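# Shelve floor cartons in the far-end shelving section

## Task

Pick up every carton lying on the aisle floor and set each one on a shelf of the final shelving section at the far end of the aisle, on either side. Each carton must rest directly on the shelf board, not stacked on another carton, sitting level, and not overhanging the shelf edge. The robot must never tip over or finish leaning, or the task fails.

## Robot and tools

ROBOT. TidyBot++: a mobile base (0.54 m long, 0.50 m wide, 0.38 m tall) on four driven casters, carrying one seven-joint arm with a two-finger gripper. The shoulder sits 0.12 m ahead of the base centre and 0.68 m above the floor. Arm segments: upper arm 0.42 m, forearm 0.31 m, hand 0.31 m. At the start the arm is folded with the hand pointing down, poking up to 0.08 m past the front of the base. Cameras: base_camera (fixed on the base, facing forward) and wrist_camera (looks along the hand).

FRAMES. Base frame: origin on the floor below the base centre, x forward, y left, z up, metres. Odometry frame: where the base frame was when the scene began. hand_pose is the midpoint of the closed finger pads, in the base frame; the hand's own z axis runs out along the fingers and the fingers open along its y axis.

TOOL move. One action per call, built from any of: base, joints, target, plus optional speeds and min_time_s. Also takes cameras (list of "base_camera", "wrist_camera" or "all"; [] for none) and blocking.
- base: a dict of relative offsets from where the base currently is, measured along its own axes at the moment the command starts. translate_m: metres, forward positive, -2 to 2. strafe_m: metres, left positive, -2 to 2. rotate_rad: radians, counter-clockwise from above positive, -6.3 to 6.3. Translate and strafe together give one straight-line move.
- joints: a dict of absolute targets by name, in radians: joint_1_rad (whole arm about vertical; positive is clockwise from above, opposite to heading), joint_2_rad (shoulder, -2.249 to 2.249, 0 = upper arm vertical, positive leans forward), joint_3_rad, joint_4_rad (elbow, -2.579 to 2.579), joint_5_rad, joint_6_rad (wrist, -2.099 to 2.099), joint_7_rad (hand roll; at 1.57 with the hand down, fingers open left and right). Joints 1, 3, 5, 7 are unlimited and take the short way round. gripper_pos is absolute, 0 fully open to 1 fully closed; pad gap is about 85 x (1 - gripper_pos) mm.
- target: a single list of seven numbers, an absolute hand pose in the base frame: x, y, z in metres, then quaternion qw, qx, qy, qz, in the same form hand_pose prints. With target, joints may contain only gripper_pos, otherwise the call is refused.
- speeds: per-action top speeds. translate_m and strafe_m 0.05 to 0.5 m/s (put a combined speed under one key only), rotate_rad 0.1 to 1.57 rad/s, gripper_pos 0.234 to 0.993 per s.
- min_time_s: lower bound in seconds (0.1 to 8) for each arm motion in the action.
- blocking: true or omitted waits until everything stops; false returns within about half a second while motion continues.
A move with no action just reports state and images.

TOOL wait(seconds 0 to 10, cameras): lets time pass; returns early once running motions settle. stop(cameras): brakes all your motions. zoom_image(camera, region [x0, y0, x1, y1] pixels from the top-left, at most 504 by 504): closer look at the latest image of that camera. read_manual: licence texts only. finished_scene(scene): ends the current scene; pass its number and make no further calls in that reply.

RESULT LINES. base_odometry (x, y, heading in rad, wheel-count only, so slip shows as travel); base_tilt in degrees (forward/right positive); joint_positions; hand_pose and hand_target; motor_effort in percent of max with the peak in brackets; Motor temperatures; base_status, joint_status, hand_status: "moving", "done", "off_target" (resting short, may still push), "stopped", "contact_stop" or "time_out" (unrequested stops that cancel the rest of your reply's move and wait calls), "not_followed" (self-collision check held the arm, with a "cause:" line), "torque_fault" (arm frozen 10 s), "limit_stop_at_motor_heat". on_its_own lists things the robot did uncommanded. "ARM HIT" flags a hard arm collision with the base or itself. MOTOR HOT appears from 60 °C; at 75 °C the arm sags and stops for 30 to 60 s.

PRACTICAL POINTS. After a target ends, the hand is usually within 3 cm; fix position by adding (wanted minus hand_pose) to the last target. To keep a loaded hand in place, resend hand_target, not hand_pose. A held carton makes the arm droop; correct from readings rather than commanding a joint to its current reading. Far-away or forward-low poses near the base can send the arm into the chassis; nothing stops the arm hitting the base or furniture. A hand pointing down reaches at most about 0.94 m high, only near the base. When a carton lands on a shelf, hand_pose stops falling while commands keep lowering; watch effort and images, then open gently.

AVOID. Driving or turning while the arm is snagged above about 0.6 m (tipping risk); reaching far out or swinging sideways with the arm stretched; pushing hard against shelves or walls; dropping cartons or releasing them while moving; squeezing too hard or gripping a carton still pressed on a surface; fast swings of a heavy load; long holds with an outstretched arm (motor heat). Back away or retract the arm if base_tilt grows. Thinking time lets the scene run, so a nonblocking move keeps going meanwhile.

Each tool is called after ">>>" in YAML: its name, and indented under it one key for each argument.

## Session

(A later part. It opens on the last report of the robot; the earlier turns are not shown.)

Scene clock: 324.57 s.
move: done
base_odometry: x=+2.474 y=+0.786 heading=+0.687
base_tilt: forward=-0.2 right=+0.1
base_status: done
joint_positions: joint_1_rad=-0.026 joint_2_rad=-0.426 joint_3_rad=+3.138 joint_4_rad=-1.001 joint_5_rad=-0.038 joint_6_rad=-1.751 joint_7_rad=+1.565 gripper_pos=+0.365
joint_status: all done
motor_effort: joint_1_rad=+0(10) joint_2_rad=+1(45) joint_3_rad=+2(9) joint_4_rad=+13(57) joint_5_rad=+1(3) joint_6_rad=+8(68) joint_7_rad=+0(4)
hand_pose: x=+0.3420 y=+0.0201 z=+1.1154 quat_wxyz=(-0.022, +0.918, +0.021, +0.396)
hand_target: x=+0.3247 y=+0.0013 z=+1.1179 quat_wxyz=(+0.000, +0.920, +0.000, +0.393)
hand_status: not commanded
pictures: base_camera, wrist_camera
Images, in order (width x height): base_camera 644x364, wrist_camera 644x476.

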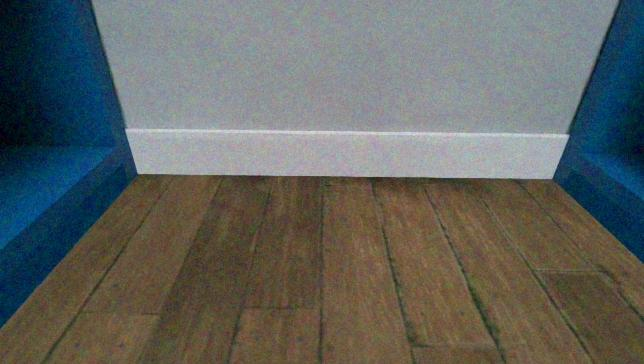

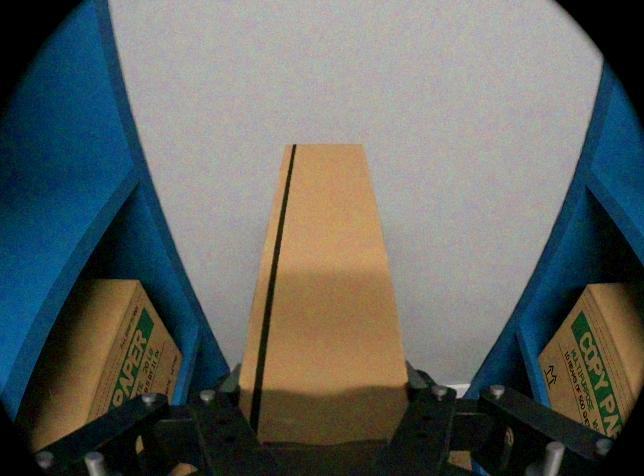

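>>> move:
  joints: {"joint_1_rad": 1.60}
  min_time_s: 4
  cameras: ["wrist_camera"]

>>> move:
  base: {"translate_m": 0.27}
  speeds: {"translate_m": 0.25}
  cameras: ["all"]

Scene clock: 344.57 s.
move: done
base_odometry: x=+2.474 y=+0.786 heading=+0.687
base_tilt: forward=-0.2 right=+0.1
base_status: not commanded
joint_positions: joint_1_rad=+1.575 joint_2_rad=-0.426 joint_3_rad=+3.138 joint_4_rad=-1.001 joint_5_rad=-0.036 joint_6_rad=-1.753 joint_7_rad=+1.565 gripper_pos=+0.365
joint_status: all done
motor_effort: joint_1_rad=+0(2) joint_2_rad=+1(3) joint_3_rad=+2(2) joint_4_rad=+13(13) joint_5_rad=+0(2) joint_6_rad=+7(9) joint_7_rad=-1(1)
hand_pose: x=+0.1317 y=-0.2232 z=+1.1150 quat_wxyz=(+0.269, +0.654, -0.644, +0.291)
hand_target: x=+0.1143 y=-0.2057 z=+1.1179 quat_wxyz=(+0.282, +0.641, -0.660, +0.274)
hand_status: not commanded
Images, in order (width x height): wrist_camera 644x476.

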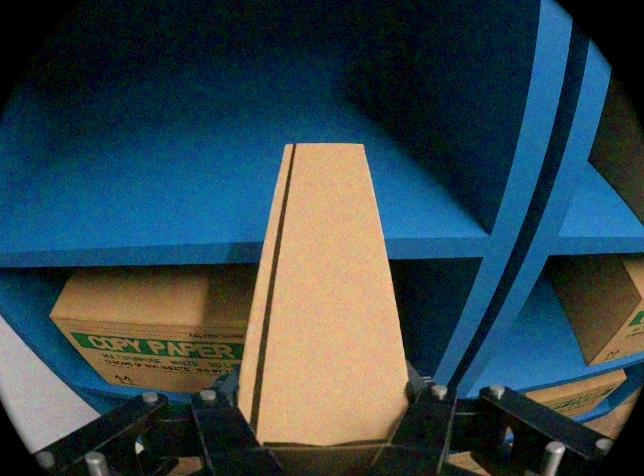

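Scene clock: 346.43 s.
move: done
base_odometry: x=+2.683 y=+0.958 heading=+0.687
base_tilt: forward=-0.2 right=+0.1
base_status: done
joint_positions: joint_1_rad=+1.576 joint_2_rad=-0.426 joint_3_rad=+3.138 joint_4_rad=-1.001 joint_5_rad=-0.030 joint_6_rad=-1.753 joint_7_rad=+1.565 gripper_pos=+0.365
joint_status: not commanded
motor_effort: joint_1_rad=-1(1) joint_2_rad=+2(3) joint_3_rad=+1(3) joint_4_rad=+13(13) joint_5_rad=+1(2) joint_6_rad=+7(9) joint_7_rad=+0(1)
hand_pose: x=+0.1296 y=-0.2231 z=+1.1149 quat_wxyz=(+0.271, +0.653, -0.646, +0.288)
hand_target: x=+0.1143 y=-0.2057 z=+1.1179 quat_wxyz=(+0.282, +0.641, -0.660, +0.274)
hand_status: not commanded
pictures: base_camera, wrist_camera
Images, in order (width x height): base_camera 644x364, wrist_camera 644x476.

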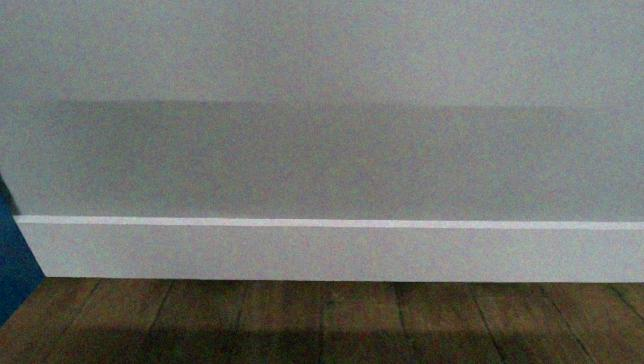

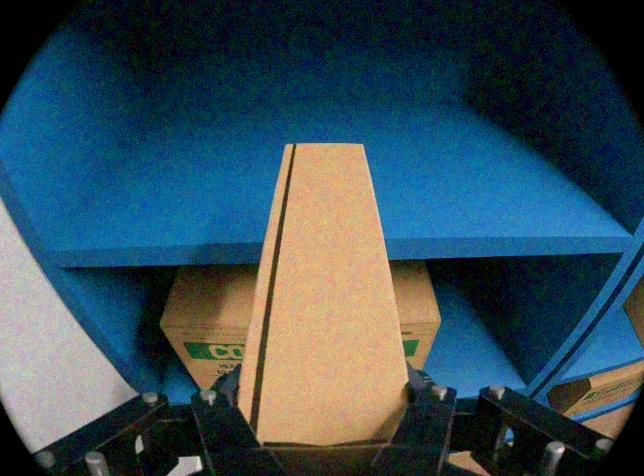

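>>> move:
  joints: {"joint_2_rad": -0.10, "joint_4_rad": -0.90, "joint_6_rad": -1.48}
  min_time_s: 2.5
  cameras: ["wrist_camera"]

>>> move:
  joints: {"joint_2_rad": 0.23, "joint_4_rad": -0.81, "joint_6_rad": -1.18}
  min_time_s: 2.5
  cameras: ["wrist_camera"]

Scene clock: 361.17 s.
move: done
base_odometry: x=+2.683 y=+0.958 heading=+0.687
base_tilt: forward=-0.2 right=+0.1
base_status: not commanded
joint_positions: joint_1_rad=+1.576 joint_2_rad=-0.121 joint_3_rad=+3.138 joint_4_rad=-0.932 joint_5_rad=-0.030 joint_6_rad=-1.542 joint_7_rad=+1.565 gripper_pos=+0.365
joint_status: all done
motor_effort: joint_1_rad=+0(1) joint_2_rad=-10(13) joint_3_rad=+1(2) joint_4_rad=+16(16) joint_5_rad=+1(2) joint_6_rad=+8(9) joint_7_rad=-1(1)
hand_pose: x=+0.1289 y=-0.3981 z=+1.0964 quat_wxyz=(+0.261, +0.654, -0.652, +0.282)
hand_target: x=+0.1081 y=-0.4196 z=+1.1168 quat_wxyz=(+0.300, +0.633, -0.652, +0.291)
hand_status: not commanded
Images, in order (width x height): wrist_camera 644x476.

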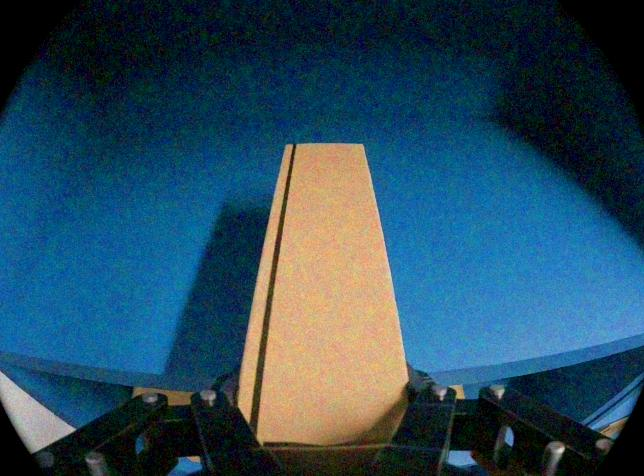

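Scene clock: 364.03 s.
move: done
base_odometry: x=+2.683 y=+0.958 heading=+0.687
base_tilt: forward=-0.2 right=+0.1
base_status: not commanded
joint_positions: joint_1_rad=+1.576 joint_2_rad=+0.200 joint_3_rad=+3.138 joint_4_rad=-0.845 joint_5_rad=-0.030 joint_6_rad=-1.242 joint_7_rad=+1.565 gripper_pos=+0.365
joint_status: all done
motor_effort: joint_1_rad=-1(1) joint_2_rad=-23(25) joint_3_rad=+1(2) joint_4_rad=+18(19) joint_5_rad=+1(1) joint_6_rad=+8(9) joint_7_rad=+0(1)
hand_pose: x=+0.1276 y=-0.5901 z=+1.0477 quat_wxyz=(+0.282, +0.642, -0.645, +0.304)
hand_target: x=+0.1024 y=-0.6148 z=+1.0625 quat_wxyz=(+0.319, +0.624, -0.642, +0.310)
hand_status: not commanded
Images, in order (width x height): wrist_camera 644x476.

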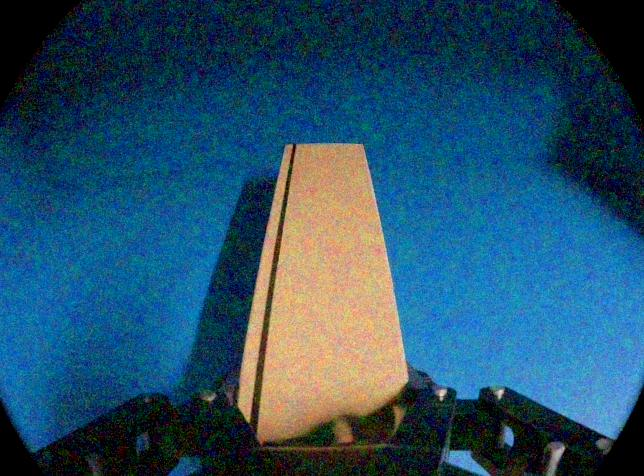

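>>> move:
  joints: {"joint_4_rad": -0.95, "joint_6_rad": -1.08}
  min_time_s: 1.5
  cameras: ["wrist_camera"]

Scene clock: 378.13 s.
move: done
base_odometry: x=+2.683 y=+0.958 heading=+0.687
base_tilt: forward=-0.2 right=+0.1
base_status: not commanded
joint_positions: joint_1_rad=+1.576 joint_2_rad=+0.200 joint_3_rad=+3.138 joint_4_rad=-0.932 joint_5_rad=-0.030 joint_6_rad=-1.136 joint_7_rad=+1.565 gripper_pos=+0.365
joint_status: all done
motor_effort: joint_1_rad=+0(1) joint_2_rad=-22(24) joint_3_rad=+1(2) joint_4_rad=+18(19) joint_5_rad=+1(2) joint_6_rad=+8(9) joint_7_rad=+0(1)
hand_pose: x=+0.1272 y=-0.6067 z=+1.0281 quat_wxyz=(+0.288, +0.638, -0.643, +0.311)
hand_target: x=+0.1020 y=-0.6266 z=+1.0133 quat_wxyz=(+0.306, +0.630, -0.649, +0.297)
hand_status: not commanded
Images, in order (width x height): wrist_camera 644x476.

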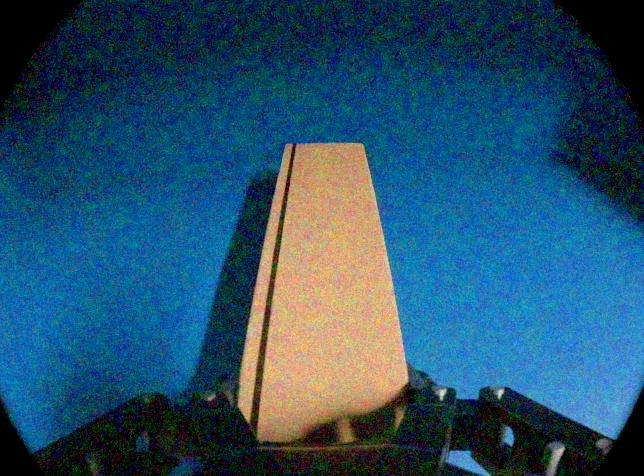

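>>> move:
  joints: {"joint_4_rad": -1.0, "joint_6_rad": -1.03}
  min_time_s: 1.5

>>> move:
  joints: {"joint_4_rad": -1.03, "joint_6_rad": -1.0}
  min_time_s: 1.2
  cameras: ["wrist_camera"]

Scene clock: 389.07 s.
move: done
base_odometry: x=+2.683 y=+0.958 heading=+0.687
base_tilt: forward=-0.2 right=+0.1
base_status: not commanded
joint_positions: joint_1_rad=+1.576 joint_2_rad=+0.200 joint_3_rad=+3.138 joint_4_rad=-0.959 joint_5_rad=-0.030 joint_6_rad=-1.075 joint_7_rad=+1.565 gripper_pos=+0.365
joint_status: all done
motor_effort: joint_1_rad=+0(1) joint_2_rad=-17(23) joint_3_rad=+0(2) joint_4_rad=+14(18) joint_5_rad=+0(1) joint_6_rad=+6(9) joint_7_rad=+0(1)
hand_pose: x=+0.1269 y=-0.6170 z=+1.0288 quat_wxyz=(+0.299, +0.632, -0.638, +0.322)
hand_target: x=+0.1019 y=-0.6322 z=+0.9986 quat_wxyz=(+0.306, +0.630, -0.649, +0.297)
hand_status: not commanded
pictures: none

Scene clock: 390.57 s.
move: done
base_odometry: x=+2.683 y=+0.958 heading=+0.687
base_tilt: forward=-0.2 right=+0.1
base_status: not commanded
joint_positions: joint_1_rad=+1.576 joint_2_rad=+0.200 joint_3_rad=+3.138 joint_4_rad=-0.976 joint_5_rad=-0.030 joint_6_rad=-1.035 joint_7_rad=+1.565 gripper_pos=+0.365
joint_status: all done
motor_effort: joint_1_rad=+0(1) joint_2_rad=-15(17) joint_3_rad=+2(2) joint_4_rad=+12(15) joint_5_rad=+0(1) joint_6_rad=+5(7) joint_7_rad=-1(1)
hand_pose: x=+0.1267 y=-0.6233 z=+1.0296 quat_wxyz=(+0.306, +0.628, -0.635, +0.329)
hand_target: x=+0.1018 y=-0.6352 z=+0.9897 quat_wxyz=(+0.306, +0.630, -0.649, +0.297)
hand_status: not commanded
Images, in order (width x height): wrist_camera 644x476.

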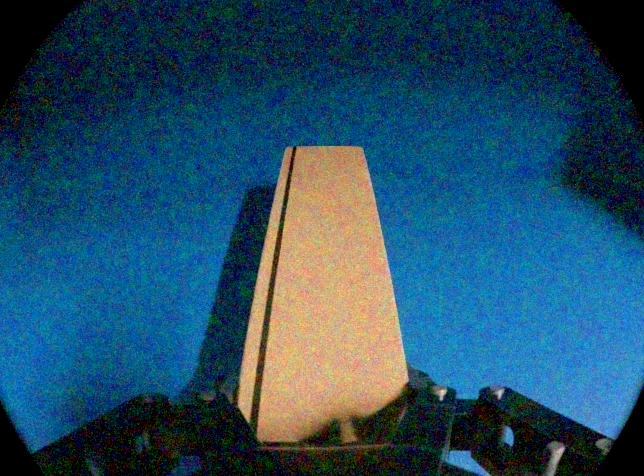

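>>> move:
  joints: {"gripper_pos": 0.0}
  speeds: {"gripper_pos": 0.234}
  cameras: ["wrist_camera"]

Scene clock: 410.47 s.
move: done
base_odometry: x=+2.683 y=+0.958 heading=+0.687
base_tilt: forward=-0.2 right=+0.1
base_status: not commanded
joint_positions: joint_1_rad=+1.579 joint_2_rad=+0.200 joint_3_rad=+3.138 joint_4_rad=-0.991 joint_5_rad=-0.030 joint_6_rad=-1.021 joint_7_rad=+1.565 gripper_pos=+0.000
joint_status: all done
motor_effort: joint_1_rad=+0(3) joint_2_rad=-21(21) joint_3_rad=+1(4) joint_4_rad=+14(15) joint_5_rad=+1(3) joint_6_rad=+4(5) joint_7_rad=+0(1)
hand_pose: x=+0.1249 y=-0.6249 z=+1.0247 quat_wxyz=(+0.306, +0.628, -0.636, +0.328)
hand_target: x=+0.1018 y=-0.6352 z=+0.9897 quat_wxyz=(+0.306, +0.630, -0.649, +0.297)
hand_status: not commanded
Images, in order (width x height): wrist_camera 644x476.

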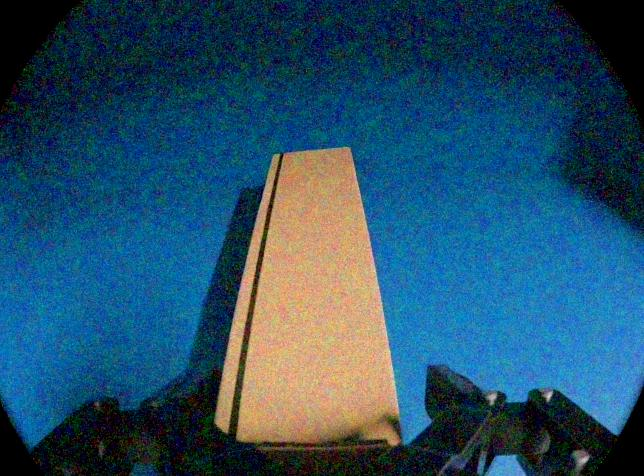

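>>> move:
  joints: {"joint_2_rad": 0.04, "joint_4_rad": -0.75, "joint_6_rad": -1.43}
  min_time_s: 2.5

>>> move:
  joints: {"joint_2_rad": -0.44, "joint_4_rad": -0.974, "joint_6_rad": -1.80}
  min_time_s: 2
  cameras: ["wrist_camera"]

Scene clock: 419.93 s.
move: done
base_odometry: x=+2.683 y=+0.958 heading=+0.687
base_tilt: forward=-0.2 right=+0.1
base_status: not commanded
joint_positions: joint_1_rad=+1.579 joint_2_rad=+0.073 joint_3_rad=+3.138 joint_4_rad=-0.779 joint_5_rad=-0.030 joint_6_rad=-1.380 joint_7_rad=+1.565 gripper_pos=+0.000
joint_status: all done
motor_effort: joint_1_rad=+0(1) joint_2_rad=-18(25) joint_3_rad=+1(2) joint_4_rad=+16(20) joint_5_rad=+1(2) joint_6_rad=+7(9) joint_7_rad=+0(1)
hand_pose: x=+0.1268 y=-0.5130 z=+1.1170 quat_wxyz=(+0.300, +0.635, -0.636, +0.321)
hand_target: x=+0.1061 y=-0.4879 z=+1.1353 quat_wxyz=(+0.319, +0.624, -0.642, +0.310)
hand_status: not commanded
pictures: none

Scene clock: 422.50 s.
move: done
base_odometry: x=+2.683 y=+0.958 heading=+0.687
base_tilt: forward=-0.2 right=+0.1
base_status: not commanded
joint_positions: joint_1_rad=+1.579 joint_2_rad=-0.429 joint_3_rad=+3.138 joint_4_rad=-0.961 joint_5_rad=-0.030 joint_6_rad=-1.750 joint_7_rad=+1.565 gripper_pos=+0.000
joint_status: all done
motor_effort: joint_1_rad=+0(1) joint_2_rad=+2(20) joint_3_rad=+2(2) joint_4_rad=+12(17) joint_5_rad=+1(2) joint_6_rad=+8(9) joint_7_rad=+0(1)
hand_pose: x=+0.1290 y=-0.2202 z=+1.1322 quat_wxyz=(+0.286, +0.645, -0.640, +0.303)
hand_target: x=+0.1143 y=-0.2057 z=+1.1179 quat_wxyz=(+0.282, +0.641, -0.660, +0.274)
hand_status: not commanded
Images, in order (width x height): wrist_camera 644x476.

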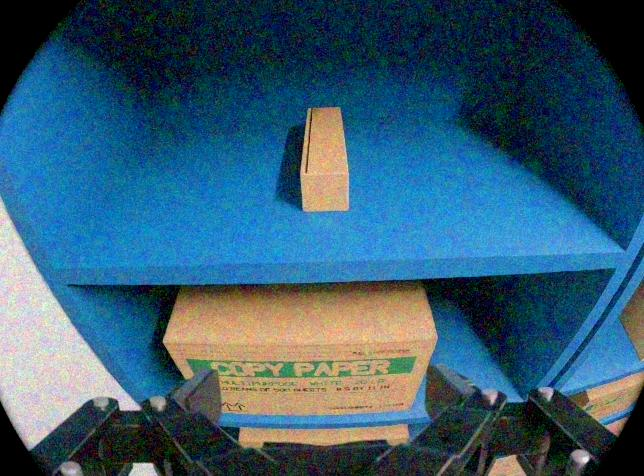

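>>> move:
  base: {"translate_m": -2.0}
  joints: {"joint_1_rad": -1.54}
  min_time_s: 4

>>> move:
  base: {"translate_m": -0.115, "strafe_m": -0.132}
  joints: {"joint_2_rad": 1.70, "joint_4_rad": -1.62, "joint_5_rad": 0.06, "joint_6_rad": 1.0}
  min_time_s: 4
  cameras: ["all"]

Scene clock: 438.53 s.
move: done
base_odometry: x=+1.136 y=-0.311 heading=+0.687
base_tilt: forward=-0.2 right=+0.1
base_status: done
joint_positions: joint_1_rad=-1.515 joint_2_rad=-0.431 joint_3_rad=+3.139 joint_4_rad=-0.964 joint_5_rad=-0.027 joint_6_rad=-1.753 joint_7_rad=+1.565 gripper_pos=+0.000
joint_status: all done
motor_effort: joint_1_rad=+0(2) joint_2_rad=+2(7) joint_3_rad=+1(4) joint_4_rad=+12(13) joint_5_rad=+2(2) joint_6_rad=+7(9) joint_7_rad=-1(1)
hand_pose: x=+0.1203 y=+0.2191 z=+1.1308 quat_wxyz=(-0.294, +0.656, +0.630, +0.293)
hand_target: x=+0.1240 y=+0.2057 z=+1.1179 quat_wxyz=(-0.273, +0.660, +0.640, +0.282)
hand_status: not commanded
pictures: none

Scene clock: 443.17 s.
move: done
base_odometry: x=+1.131 y=-0.486 heading=+0.687
base_tilt: forward=-0.2 right=+0.0
base_status: done
joint_positions: joint_1_rad=-1.519 joint_2_rad=+1.662 joint_3_rad=+3.139 joint_4_rad=-1.610 joint_5_rad=+0.022 joint_6_rad=+0.940 joint_7_rad=+1.565 gripper_pos=+0.000
joint_status: all done
motor_effort: joint_1_rad=+0(1) joint_2_rad=-34(42) joint_3_rad=+1(3) joint_4_rad=+3(20) joint_5_rad=+2(2) joint_6_rad=+7(9) joint_7_rad=+0(1)
hand_pose: x=+0.1418 y=+0.6030 z=+0.1171 quat_wxyz=(-0.277, +0.663, +0.637, +0.280)
hand_target: x=+0.1201 y=+0.5892 z=+0.1063 quat_wxyz=(-0.290, +0.640, +0.656, +0.275)
hand_status: not commanded
pictures: base_camera, wrist_camera
Images, in order (width x height): base_camera 644x364, wrist_camera 644x476.

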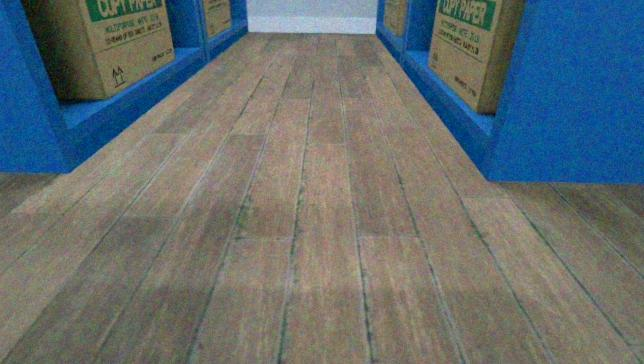

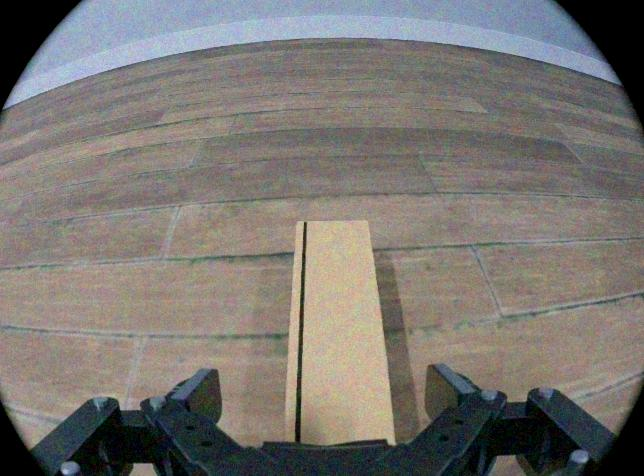

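>>> move:
  base: {"translate_m": 0.009}
  joints: {"joint_2_rad": 1.85, "joint_4_rad": -1.48}
  min_time_s: 2

>>> move:
  joints: {"joint_2_rad": 1.91, "joint_4_rad": -1.425}
  min_time_s: 1.5
  cameras: ["wrist_camera"]

Scene clock: 454.90 s.
move: done
base_odometry: x=+1.138 y=-0.480 heading=+0.687
base_tilt: forward=-0.2 right=+0.0
base_status: done
joint_positions: joint_1_rad=-1.526 joint_2_rad=+1.803 joint_3_rad=+3.139 joint_4_rad=-1.497 joint_5_rad=+0.024 joint_6_rad=+0.942 joint_7_rad=+1.565 gripper_pos=+0.000
joint_status: all done
motor_effort: joint_1_rad=+0(4) joint_2_rad=-33(35) joint_3_rad=+0(2) joint_4_rad=+3(4) joint_5_rad=+1(2) joint_6_rad=+7(8) joint_7_rad=+0(1)
hand_pose: x=+0.1363 y=+0.5794 z=+0.0541 quat_wxyz=(-0.270, +0.663, +0.643, +0.270)
hand_target: x=+0.1195 y=+0.5712 z=+0.0429 quat_wxyz=(-0.287, +0.642, +0.657, +0.272)
hand_status: not commanded
pictures: none

Scene clock: 456.67 s.
move: done
base_odometry: x=+1.138 y=-0.480 heading=+0.687
base_tilt: forward=-0.2 right=+0.1
base_status: not commanded
joint_positions: joint_1_rad=-1.526 joint_2_rad=+1.861 joint_3_rad=+3.139 joint_4_rad=-1.442 joint_5_rad=+0.024 joint_6_rad=+0.943 joint_7_rad=+1.565 gripper_pos=+0.000
joint_status: all done
motor_effort: joint_1_rad=+0(1) joint_2_rad=-33(34) joint_3_rad=+1(1) joint_4_rad=+3(4) joint_5_rad=+1(2) joint_6_rad=+6(8) joint_7_rad=+0(1)
hand_pose: x=+0.1360 y=+0.5719 z=+0.0304 quat_wxyz=(-0.270, +0.664, +0.644, +0.270)
hand_target: x=+0.1192 y=+0.5609 z=+0.0180 quat_wxyz=(-0.285, +0.643, +0.658, +0.270)
hand_status: not commanded
Images, in order (width x height): wrist_camera 644x476.

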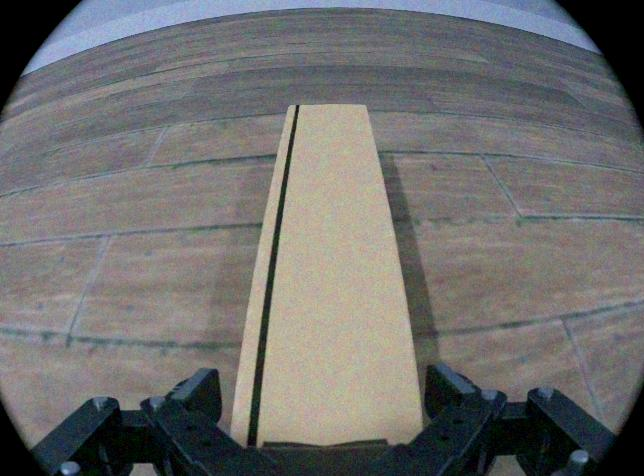

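>>> move:
  base: {"strafe_m": 0.01}
  speeds: {"strafe_m": 0.1}

>>> move:
  joints: {"gripper_pos": 0.375}
  speeds: {"gripper_pos": 0.234}

>>> move:
  joints: {"joint_2_rad": 1.72, "joint_4_rad": -1.54, "joint_6_rad": 0.97}
  min_time_s: 1.5
  cameras: ["wrist_camera"]

>>> move:
  joints: {"joint_1_rad": 0.0, "joint_2_rad": -0.44, "joint_4_rad": -0.974, "joint_6_rad": -1.80}
  min_time_s: 5.5
  cameras: ["wrist_camera"]

Scene clock: 473.00 s.
move: done
base_odometry: x=+1.132 y=-0.472 heading=+0.687
base_tilt: forward=-0.2 right=+0.1
base_status: done
joint_positions: joint_1_rad=-1.526 joint_2_rad=+1.866 joint_3_rad=+3.139 joint_4_rad=-1.436 joint_5_rad=+0.024 joint_6_rad=+0.948 joint_7_rad=+1.565 gripper_pos=+0.000
joint_status: not commanded
motor_effort: joint_1_rad=+0(1) joint_2_rad=-32(35) joint_3_rad=+0(1) joint_4_rad=+3(4) joint_5_rad=+1(2) joint_6_rad=+7(7) joint_7_rad=+0(1)
hand_pose: x=+0.1360 y=+0.5730 z=+0.0297 quat_wxyz=(-0.272, +0.663, +0.643, +0.272)
hand_target: x=+0.1192 y=+0.5609 z=+0.0180 quat_wxyz=(-0.285, +0.643, +0.658, +0.270)
hand_status: not commanded
pictures: none

Scene clock: 475.50 s.
move: off_target
base_odometry: x=+1.132 y=-0.472 heading=+0.687
base_tilt: forward=-0.2 right=+0.1
base_status: not commanded
joint_positions: joint_1_rad=-1.526 joint_2_rad=+1.866 joint_3_rad=+3.139 joint_4_rad=-1.434 joint_5_rad=+0.027 joint_6_rad=+0.978 joint_7_rad=+1.565 gripper_pos=+0.358
joint_status: gripper_pos off_target (ended at +0.358, target +0.375)
motor_effort: joint_1_rad=+0(2) joint_2_rad=-27(33) joint_3_rad=+1(1) joint_4_rad=+3(4) joint_5_rad=+1(2) joint_6_rad=+2(7) joint_7_rad=+0(1)
hand_pose: x=+0.1354 y=+0.5802 z=+0.0365 quat_wxyz=(-0.282, +0.658, +0.640, +0.281)
hand_target: x=+0.1192 y=+0.5609 z=+0.0180 quat_wxyz=(-0.285, +0.643, +0.658, +0.270)
hand_status: not commanded
pictures: none

Scene clock: 477.60 s.
move: done
base_odometry: x=+1.132 y=-0.472 heading=+0.687
base_tilt: forward=-0.2 right=+0.0
base_status: not commanded
joint_positions: joint_1_rad=-1.526 joint_2_rad=+1.770 joint_3_rad=+3.139 joint_4_rad=-1.529 joint_5_rad=+0.027 joint_6_rad=+0.978 joint_7_rad=+1.565 gripper_pos=+0.358
joint_status: all done
motor_effort: joint_1_rad=+0(1) joint_2_rad=-34(35) joint_3_rad=+1(1) joint_4_rad=+3(4) joint_5_rad=+1(2) joint_6_rad=+8(9) joint_7_rad=-1(1)
hand_pose: x=+0.1358 y=+0.5908 z=+0.0760 quat_wxyz=(-0.283, +0.657, +0.639, +0.282)
hand_target: x=+0.1211 y=+0.6129 z=+0.1021 quat_wxyz=(-0.299, +0.636, +0.652, +0.286)
hand_status: not commanded
Images, in order (width x height): wrist_camera 644x476.

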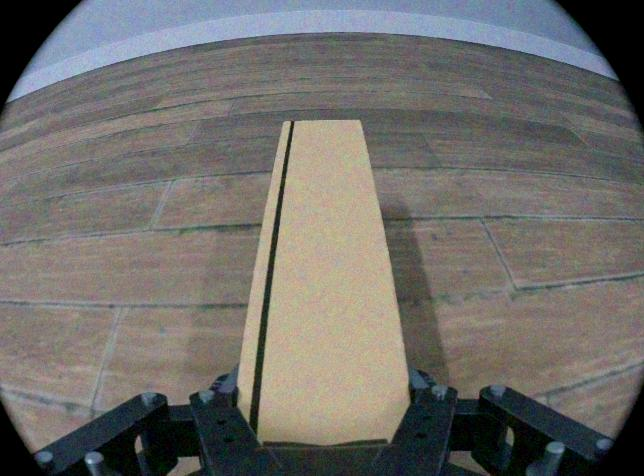

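Scene clock: 483.43 s.
move: done
base_odometry: x=+1.132 y=-0.472 heading=+0.687
base_tilt: forward=-0.2 right=+0.1
base_status: not commanded
joint_positions: joint_1_rad=-0.025 joint_2_rad=-0.435 joint_3_rad=+3.151 joint_4_rad=-0.997 joint_5_rad=+0.062 joint_6_rad=-1.749 joint_7_rad=+1.567 gripper_pos=+0.358
joint_status: all done
motor_effort: joint_1_rad=+0(17) joint_2_rad=+2(44) joint_3_rad=+1(15) joint_4_rad=+13(26) joint_5_rad=+1(11) joint_6_rad=+7(17) joint_7_rad=+0(5)
hand_pose: x=+0.3387 y=-0.0158 z=+1.1196 quat_wxyz=(+0.020, +0.915, -0.013, +0.403)
hand_target: x=+0.3243 y=-0.0168 z=+1.1182 quat_wxyz=(+0.024, +0.919, -0.018, +0.393)
hand_status: not commanded
Images, in order (width x height): wrist_camera 644x476.

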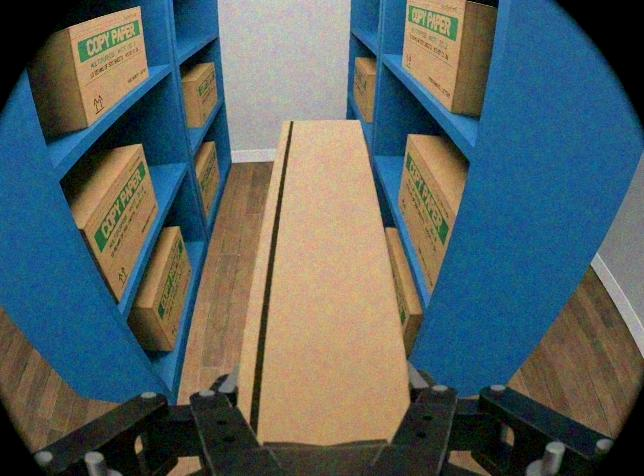

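>>> move:
  base: {"translate_m": 1.865, "strafe_m": 0.122}
  joints: {"joint_5_rad": -0.045}
  min_time_s: 1
  cameras: ["base_camera"]

>>> move:
  joints: {"joint_1_rad": 1.60}
  min_time_s: 3.5
  cameras: ["wrist_camera"]

Scene clock: 494.93 s.
move: done
base_odometry: x=+2.496 y=+0.805 heading=+0.687
base_tilt: forward=-0.2 right=+0.1
base_status: done
joint_positions: joint_1_rad=-0.024 joint_2_rad=-0.434 joint_3_rad=+3.151 joint_4_rad=-0.996 joint_5_rad=-0.007 joint_6_rad=-1.757 joint_7_rad=+1.567 gripper_pos=+0.358
joint_status: all done
motor_effort: joint_1_rad=+0(1) joint_2_rad=+2(7) joint_3_rad=+1(2) joint_4_rad=+13(14) joint_5_rad=+1(2) joint_6_rad=+8(10) joint_7_rad=+0(1)
hand_pose: x=+0.3377 y=+0.0053 z=+1.1178 quat_wxyz=(-0.009, +0.917, +0.007, +0.400)
hand_target: x=+0.3245 y=+0.0150 z=+1.1181 quat_wxyz=(-0.018, +0.919, +0.013, +0.393)
hand_status: not commanded
Images, in order (width x height): base_camera 644x364.

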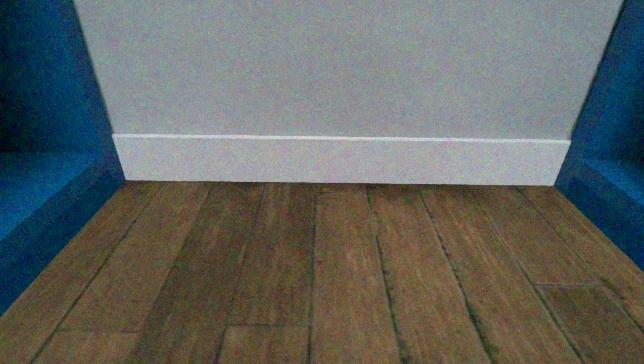

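Scene clock: 498.73 s.
move: done
base_odometry: x=+2.496 y=+0.805 heading=+0.687
base_tilt: forward=-0.2 right=+0.1
base_status: not commanded
joint_positions: joint_1_rad=+1.575 joint_2_rad=-0.434 joint_3_rad=+3.151 joint_4_rad=-0.996 joint_5_rad=-0.008 joint_6_rad=-1.757 joint_7_rad=+1.567 gripper_pos=+0.358
joint_status: all done
motor_effort: joint_1_rad=+0(2) joint_2_rad=+2(4) joint_3_rad=+1(3) joint_4_rad=+13(13) joint_5_rad=+1(2) joint_6_rad=+8(9) joint_7_rad=-1(1)
hand_pose: x=+0.1183 y=-0.2187 z=+1.1178 quat_wxyz=(+0.280, +0.644, -0.653, +0.285)
hand_target: x=+0.1280 y=-0.2058 z=+1.1181 quat_wxyz=(+0.269, +0.650, -0.650, +0.287)
hand_status: not commanded
Images, in order (width x height): wrist_camera 644x476.

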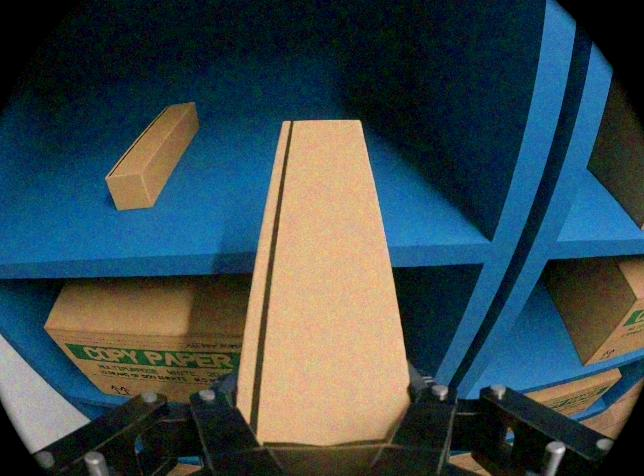

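>>> move:
  joints: {"joint_2_rad": -0.06, "joint_4_rad": -0.82, "joint_6_rad": -1.54}
  min_time_s: 2.2

>>> move:
  joints: {"joint_2_rad": 0.32, "joint_4_rad": -0.65, "joint_6_rad": -1.30}
  min_time_s: 2.5
  cameras: ["wrist_camera"]

Scene clock: 511.03 s.
move: done
base_odometry: x=+2.496 y=+0.805 heading=+0.687
base_tilt: forward=-0.2 right=+0.1
base_status: not commanded
joint_positions: joint_1_rad=+1.576 joint_2_rad=-0.079 joint_3_rad=+3.151 joint_4_rad=-0.851 joint_5_rad=-0.008 joint_6_rad=-1.601 joint_7_rad=+1.567 gripper_pos=+0.358
joint_status: all done
motor_effort: joint_1_rad=+1(1) joint_2_rad=-11(14) joint_3_rad=+1(2) joint_4_rad=+15(16) joint_5_rad=+1(2) joint_6_rad=+8(9) joint_7_rad=-1(1)
hand_pose: x=+0.1170 y=-0.4025 z=+1.1026 quat_wxyz=(+0.263, +0.651, -0.660, +0.267)
hand_target: x=+0.1220 y=-0.4235 z=+1.1225 quat_wxyz=(+0.279, +0.642, -0.649, +0.299)
hand_status: not commanded
pictures: none

Scene clock: 513.90 s.
move: done
base_odometry: x=+2.496 y=+0.805 heading=+0.687
base_tilt: forward=-0.2 right=+0.1
base_status: not commanded
joint_positions: joint_1_rad=+1.576 joint_2_rad=+0.289 joint_3_rad=+3.151 joint_4_rad=-0.684 joint_5_rad=-0.008 joint_6_rad=-1.362 joint_7_rad=+1.567 gripper_pos=+0.358
joint_status: all done
motor_effort: joint_1_rad=+0(1) joint_2_rad=-25(28) joint_3_rad=+1(2) joint_4_rad=+17(18) joint_5_rad=+1(2) joint_6_rad=+7(9) joint_7_rad=+0(1)
hand_pose: x=+0.1156 y=-0.6048 z=+1.0466 quat_wxyz=(+0.277, +0.645, -0.655, +0.278)
hand_target: x=+0.1154 y=-0.6299 z=+1.0588 quat_wxyz=(+0.287, +0.634, -0.647, +0.310)
hand_status: not commanded
Images, in order (width x height): wrist_camera 644x476.

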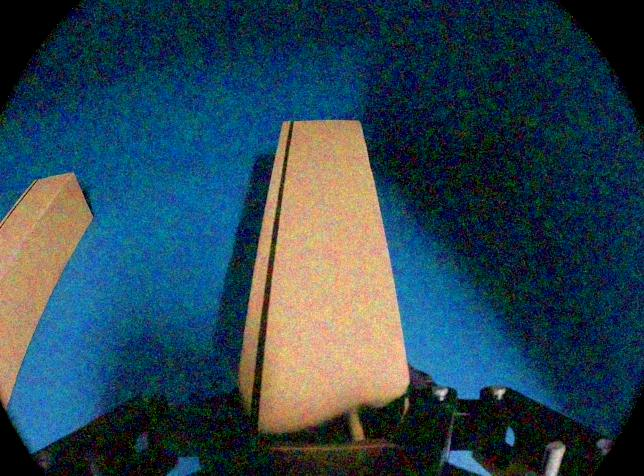

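>>> move:
  joints: {"joint_4_rad": -0.75, "joint_6_rad": -1.245}
  min_time_s: 1.5

>>> move:
  joints: {"joint_4_rad": -0.78, "joint_6_rad": -1.22}
  min_time_s: 1.2
  cameras: ["wrist_camera"]

Scene clock: 520.60 s.
move: done
base_odometry: x=+2.496 y=+0.805 heading=+0.687
base_tilt: forward=-0.2 right=+0.1
base_status: not commanded
joint_positions: joint_1_rad=+1.576 joint_2_rad=+0.289 joint_3_rad=+3.151 joint_4_rad=-0.740 joint_5_rad=-0.008 joint_6_rad=-1.307 joint_7_rad=+1.567 gripper_pos=+0.358
joint_status: all done
motor_effort: joint_1_rad=+0(1) joint_2_rad=-27(27) joint_3_rad=+1(2) joint_4_rad=+18(19) joint_5_rad=+1(2) joint_6_rad=+7(9) joint_7_rad=+0(1)
hand_pose: x=+0.1154 y=-0.6139 z=+1.0314 quat_wxyz=(+0.276, +0.646, -0.656, +0.278)
hand_target: x=+0.1150 y=-0.6371 z=+1.0216 quat_wxyz=(+0.272, +0.639, -0.655, +0.296)
hand_status: not commanded
pictures: none

Scene clock: 522.10 s.
move: done
base_odometry: x=+2.496 y=+0.805 heading=+0.687
base_tilt: forward=-0.2 right=+0.1
base_status: not commanded
joint_positions: joint_1_rad=+1.576 joint_2_rad=+0.289 joint_3_rad=+3.151 joint_4_rad=-0.764 joint_5_rad=-0.008 joint_6_rad=-1.280 joint_7_rad=+1.567 gripper_pos=+0.358
joint_status: all done
motor_effort: joint_1_rad=+0(1) joint_2_rad=-25(27) joint_3_rad=+1(2) joint_4_rad=+17(19) joint_5_rad=+1(2) joint_6_rad=+7(9) joint_7_rad=+0(1)
hand_pose: x=+0.1153 y=-0.6185 z=+1.0257 quat_wxyz=(+0.277, +0.645, -0.655, +0.279)
hand_target: x=+0.1148 y=-0.6405 z=+1.0121 quat_wxyz=(+0.271, +0.640, -0.656, +0.294)
hand_status: not commanded
Images, in order (width x height): wrist_camera 644x476.

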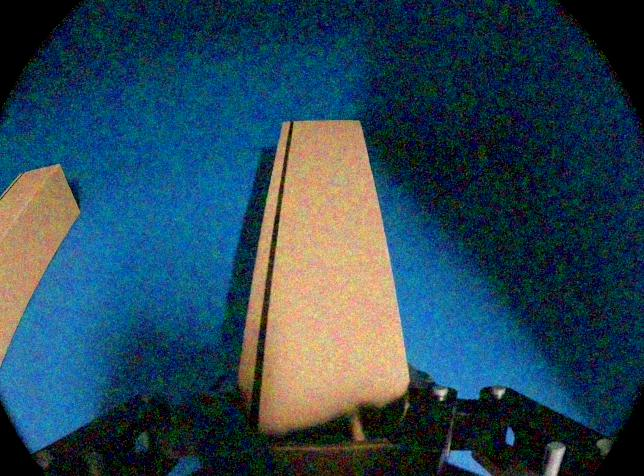

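>>> move:
  joints: {"joint_4_rad": -0.81, "joint_6_rad": -1.195}
  min_time_s: 1.2

>>> move:
  joints: {"joint_4_rad": -0.83, "joint_6_rad": -1.18}
  min_time_s: 1.0
  cameras: ["wrist_camera"]

Scene clock: 529.67 s.
move: done
base_odometry: x=+2.496 y=+0.805 heading=+0.687
base_tilt: forward=-0.2 right=+0.1
base_status: not commanded
joint_positions: joint_1_rad=+1.576 joint_2_rad=+0.289 joint_3_rad=+3.151 joint_4_rad=-0.778 joint_5_rad=-0.008 joint_6_rad=-1.246 joint_7_rad=+1.567 gripper_pos=+0.358
joint_status: all done
motor_effort: joint_1_rad=+0(1) joint_2_rad=-22(26) joint_3_rad=+1(2) joint_4_rad=+15(17) joint_5_rad=+1(2) joint_6_rad=+6(8) joint_7_rad=+0(1)
hand_pose: x=+0.1151 y=-0.6248 z=+1.0261 quat_wxyz=(+0.284, +0.642, -0.652, +0.285)
hand_target: x=+0.1146 y=-0.6436 z=+1.0025 quat_wxyz=(+0.269, +0.640, -0.658, +0.293)
hand_status: not commanded
pictures: none

Scene clock: 530.97 s.
move: done
base_odometry: x=+2.496 y=+0.805 heading=+0.687
base_tilt: forward=-0.2 right=+0.1
base_status: not commanded
joint_positions: joint_1_rad=+1.576 joint_2_rad=+0.289 joint_3_rad=+3.151 joint_4_rad=-0.788 joint_5_rad=-0.008 joint_6_rad=-1.224 joint_7_rad=+1.567 gripper_pos=+0.358
joint_status: all done
motor_effort: joint_1_rad=+0(1) joint_2_rad=-19(21) joint_3_rad=+1(2) joint_4_rad=+13(16) joint_5_rad=+1(2) joint_6_rad=+5(7) joint_7_rad=+0(1)
hand_pose: x=+0.1151 y=-0.6288 z=+1.0263 quat_wxyz=(+0.288, +0.640, -0.651, +0.289)
hand_target: x=+0.1145 y=-0.6451 z=+0.9956 quat_wxyz=(+0.267, +0.640, -0.659, +0.291)
hand_status: not commanded
Images, in order (width x height): wrist_camera 644x476.

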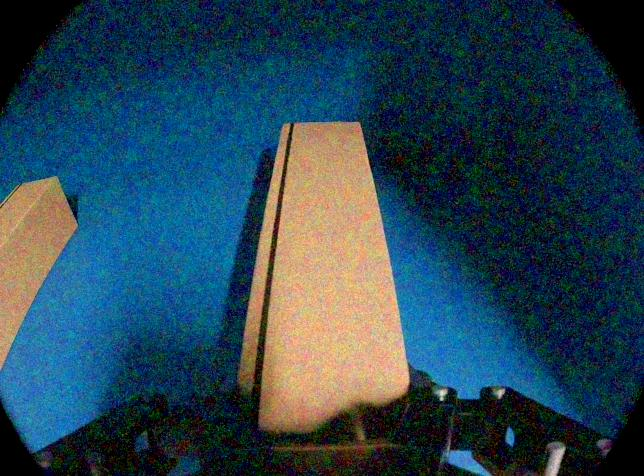

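>>> move:
  joints: {"gripper_pos": 0.0}
  speeds: {"gripper_pos": 0.234}

>>> move:
  joints: {"joint_2_rad": 0.04, "joint_4_rad": -0.75, "joint_6_rad": -1.43}
  min_time_s: 2.5

>>> move:
  joints: {"joint_2_rad": -0.44, "joint_4_rad": -0.974, "joint_6_rad": -1.80}
  min_time_s: 2
  cameras: ["wrist_camera"]

Scene clock: 540.73 s.
move: done
base_odometry: x=+2.496 y=+0.805 heading=+0.687
base_tilt: forward=-0.2 right=+0.1
base_status: not commanded
joint_positions: joint_1_rad=+1.578 joint_2_rad=+0.289 joint_3_rad=+3.151 joint_4_rad=-0.802 joint_5_rad=-0.011 joint_6_rad=-1.214 joint_7_rad=+1.567 gripper_pos=+0.000
joint_status: all done
motor_effort: joint_1_rad=+0(1) joint_2_rad=-24(24) joint_3_rad=+1(2) joint_4_rad=+15(16) joint_5_rad=+1(2) joint_6_rad=+4(6) joint_7_rad=+0(1)
hand_pose: x=+0.1142 y=-0.6300 z=+1.0215 quat_wxyz=(+0.286, +0.640, -0.652, +0.288)
hand_target: x=+0.1145 y=-0.6451 z=+0.9956 quat_wxyz=(+0.267, +0.640, -0.659, +0.291)
hand_status: not commanded
pictures: none

Scene clock: 543.63 s.
move: done
base_odometry: x=+2.496 y=+0.805 heading=+0.687
base_tilt: forward=-0.2 right=+0.1
base_status: not commanded
joint_positions: joint_1_rad=+1.578 joint_2_rad=+0.072 joint_3_rad=+3.151 joint_4_rad=-0.778 joint_5_rad=-0.011 joint_6_rad=-1.380 joint_7_rad=+1.567 gripper_pos=+0.000
joint_status: all done
motor_effort: joint_1_rad=+0(1) joint_2_rad=-16(27) joint_3_rad=+1(2) joint_4_rad=+16(19) joint_5_rad=+1(2) joint_6_rad=+8(9) joint_7_rad=+0(1)
hand_pose: x=+0.1154 y=-0.5127 z=+1.1179 quat_wxyz=(+0.309, +0.630, -0.641, +0.312)
hand_target: x=+0.1200 y=-0.4881 z=+1.1355 quat_wxyz=(+0.304, +0.629, -0.637, +0.325)
hand_status: not commanded
pictures: none

Scene clock: 546.20 s.
move: done
base_odometry: x=+2.496 y=+0.805 heading=+0.687
base_tilt: forward=-0.2 right=+0.1
base_status: not commanded
joint_positions: joint_1_rad=+1.578 joint_2_rad=-0.429 joint_3_rad=+3.151 joint_4_rad=-0.961 joint_5_rad=-0.011 joint_6_rad=-1.750 joint_7_rad=+1.567 gripper_pos=+0.000
joint_status: all done
motor_effort: joint_1_rad=+0(1) joint_2_rad=+3(20) joint_3_rad=+1(2) joint_4_rad=+12(17) joint_5_rad=+1(2) joint_6_rad=+7(9) joint_7_rad=+0(1)
hand_pose: x=+0.1184 y=-0.2204 z=+1.1323 quat_wxyz=(+0.292, +0.638, -0.648, +0.297)
hand_target: x=+0.1280 y=-0.2058 z=+1.1181 quat_wxyz=(+0.269, +0.650, -0.650, +0.287)
hand_status: not commanded
Images, in order (width x height): wrist_camera 644x476.

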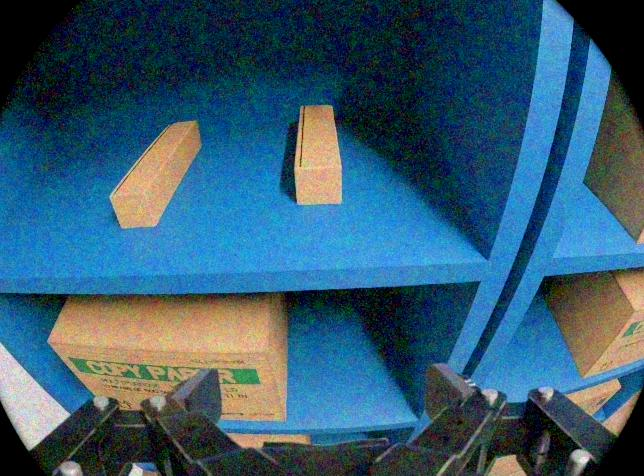

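>>> finished_scene:
  scene: 2

The scene is finished: the task was done.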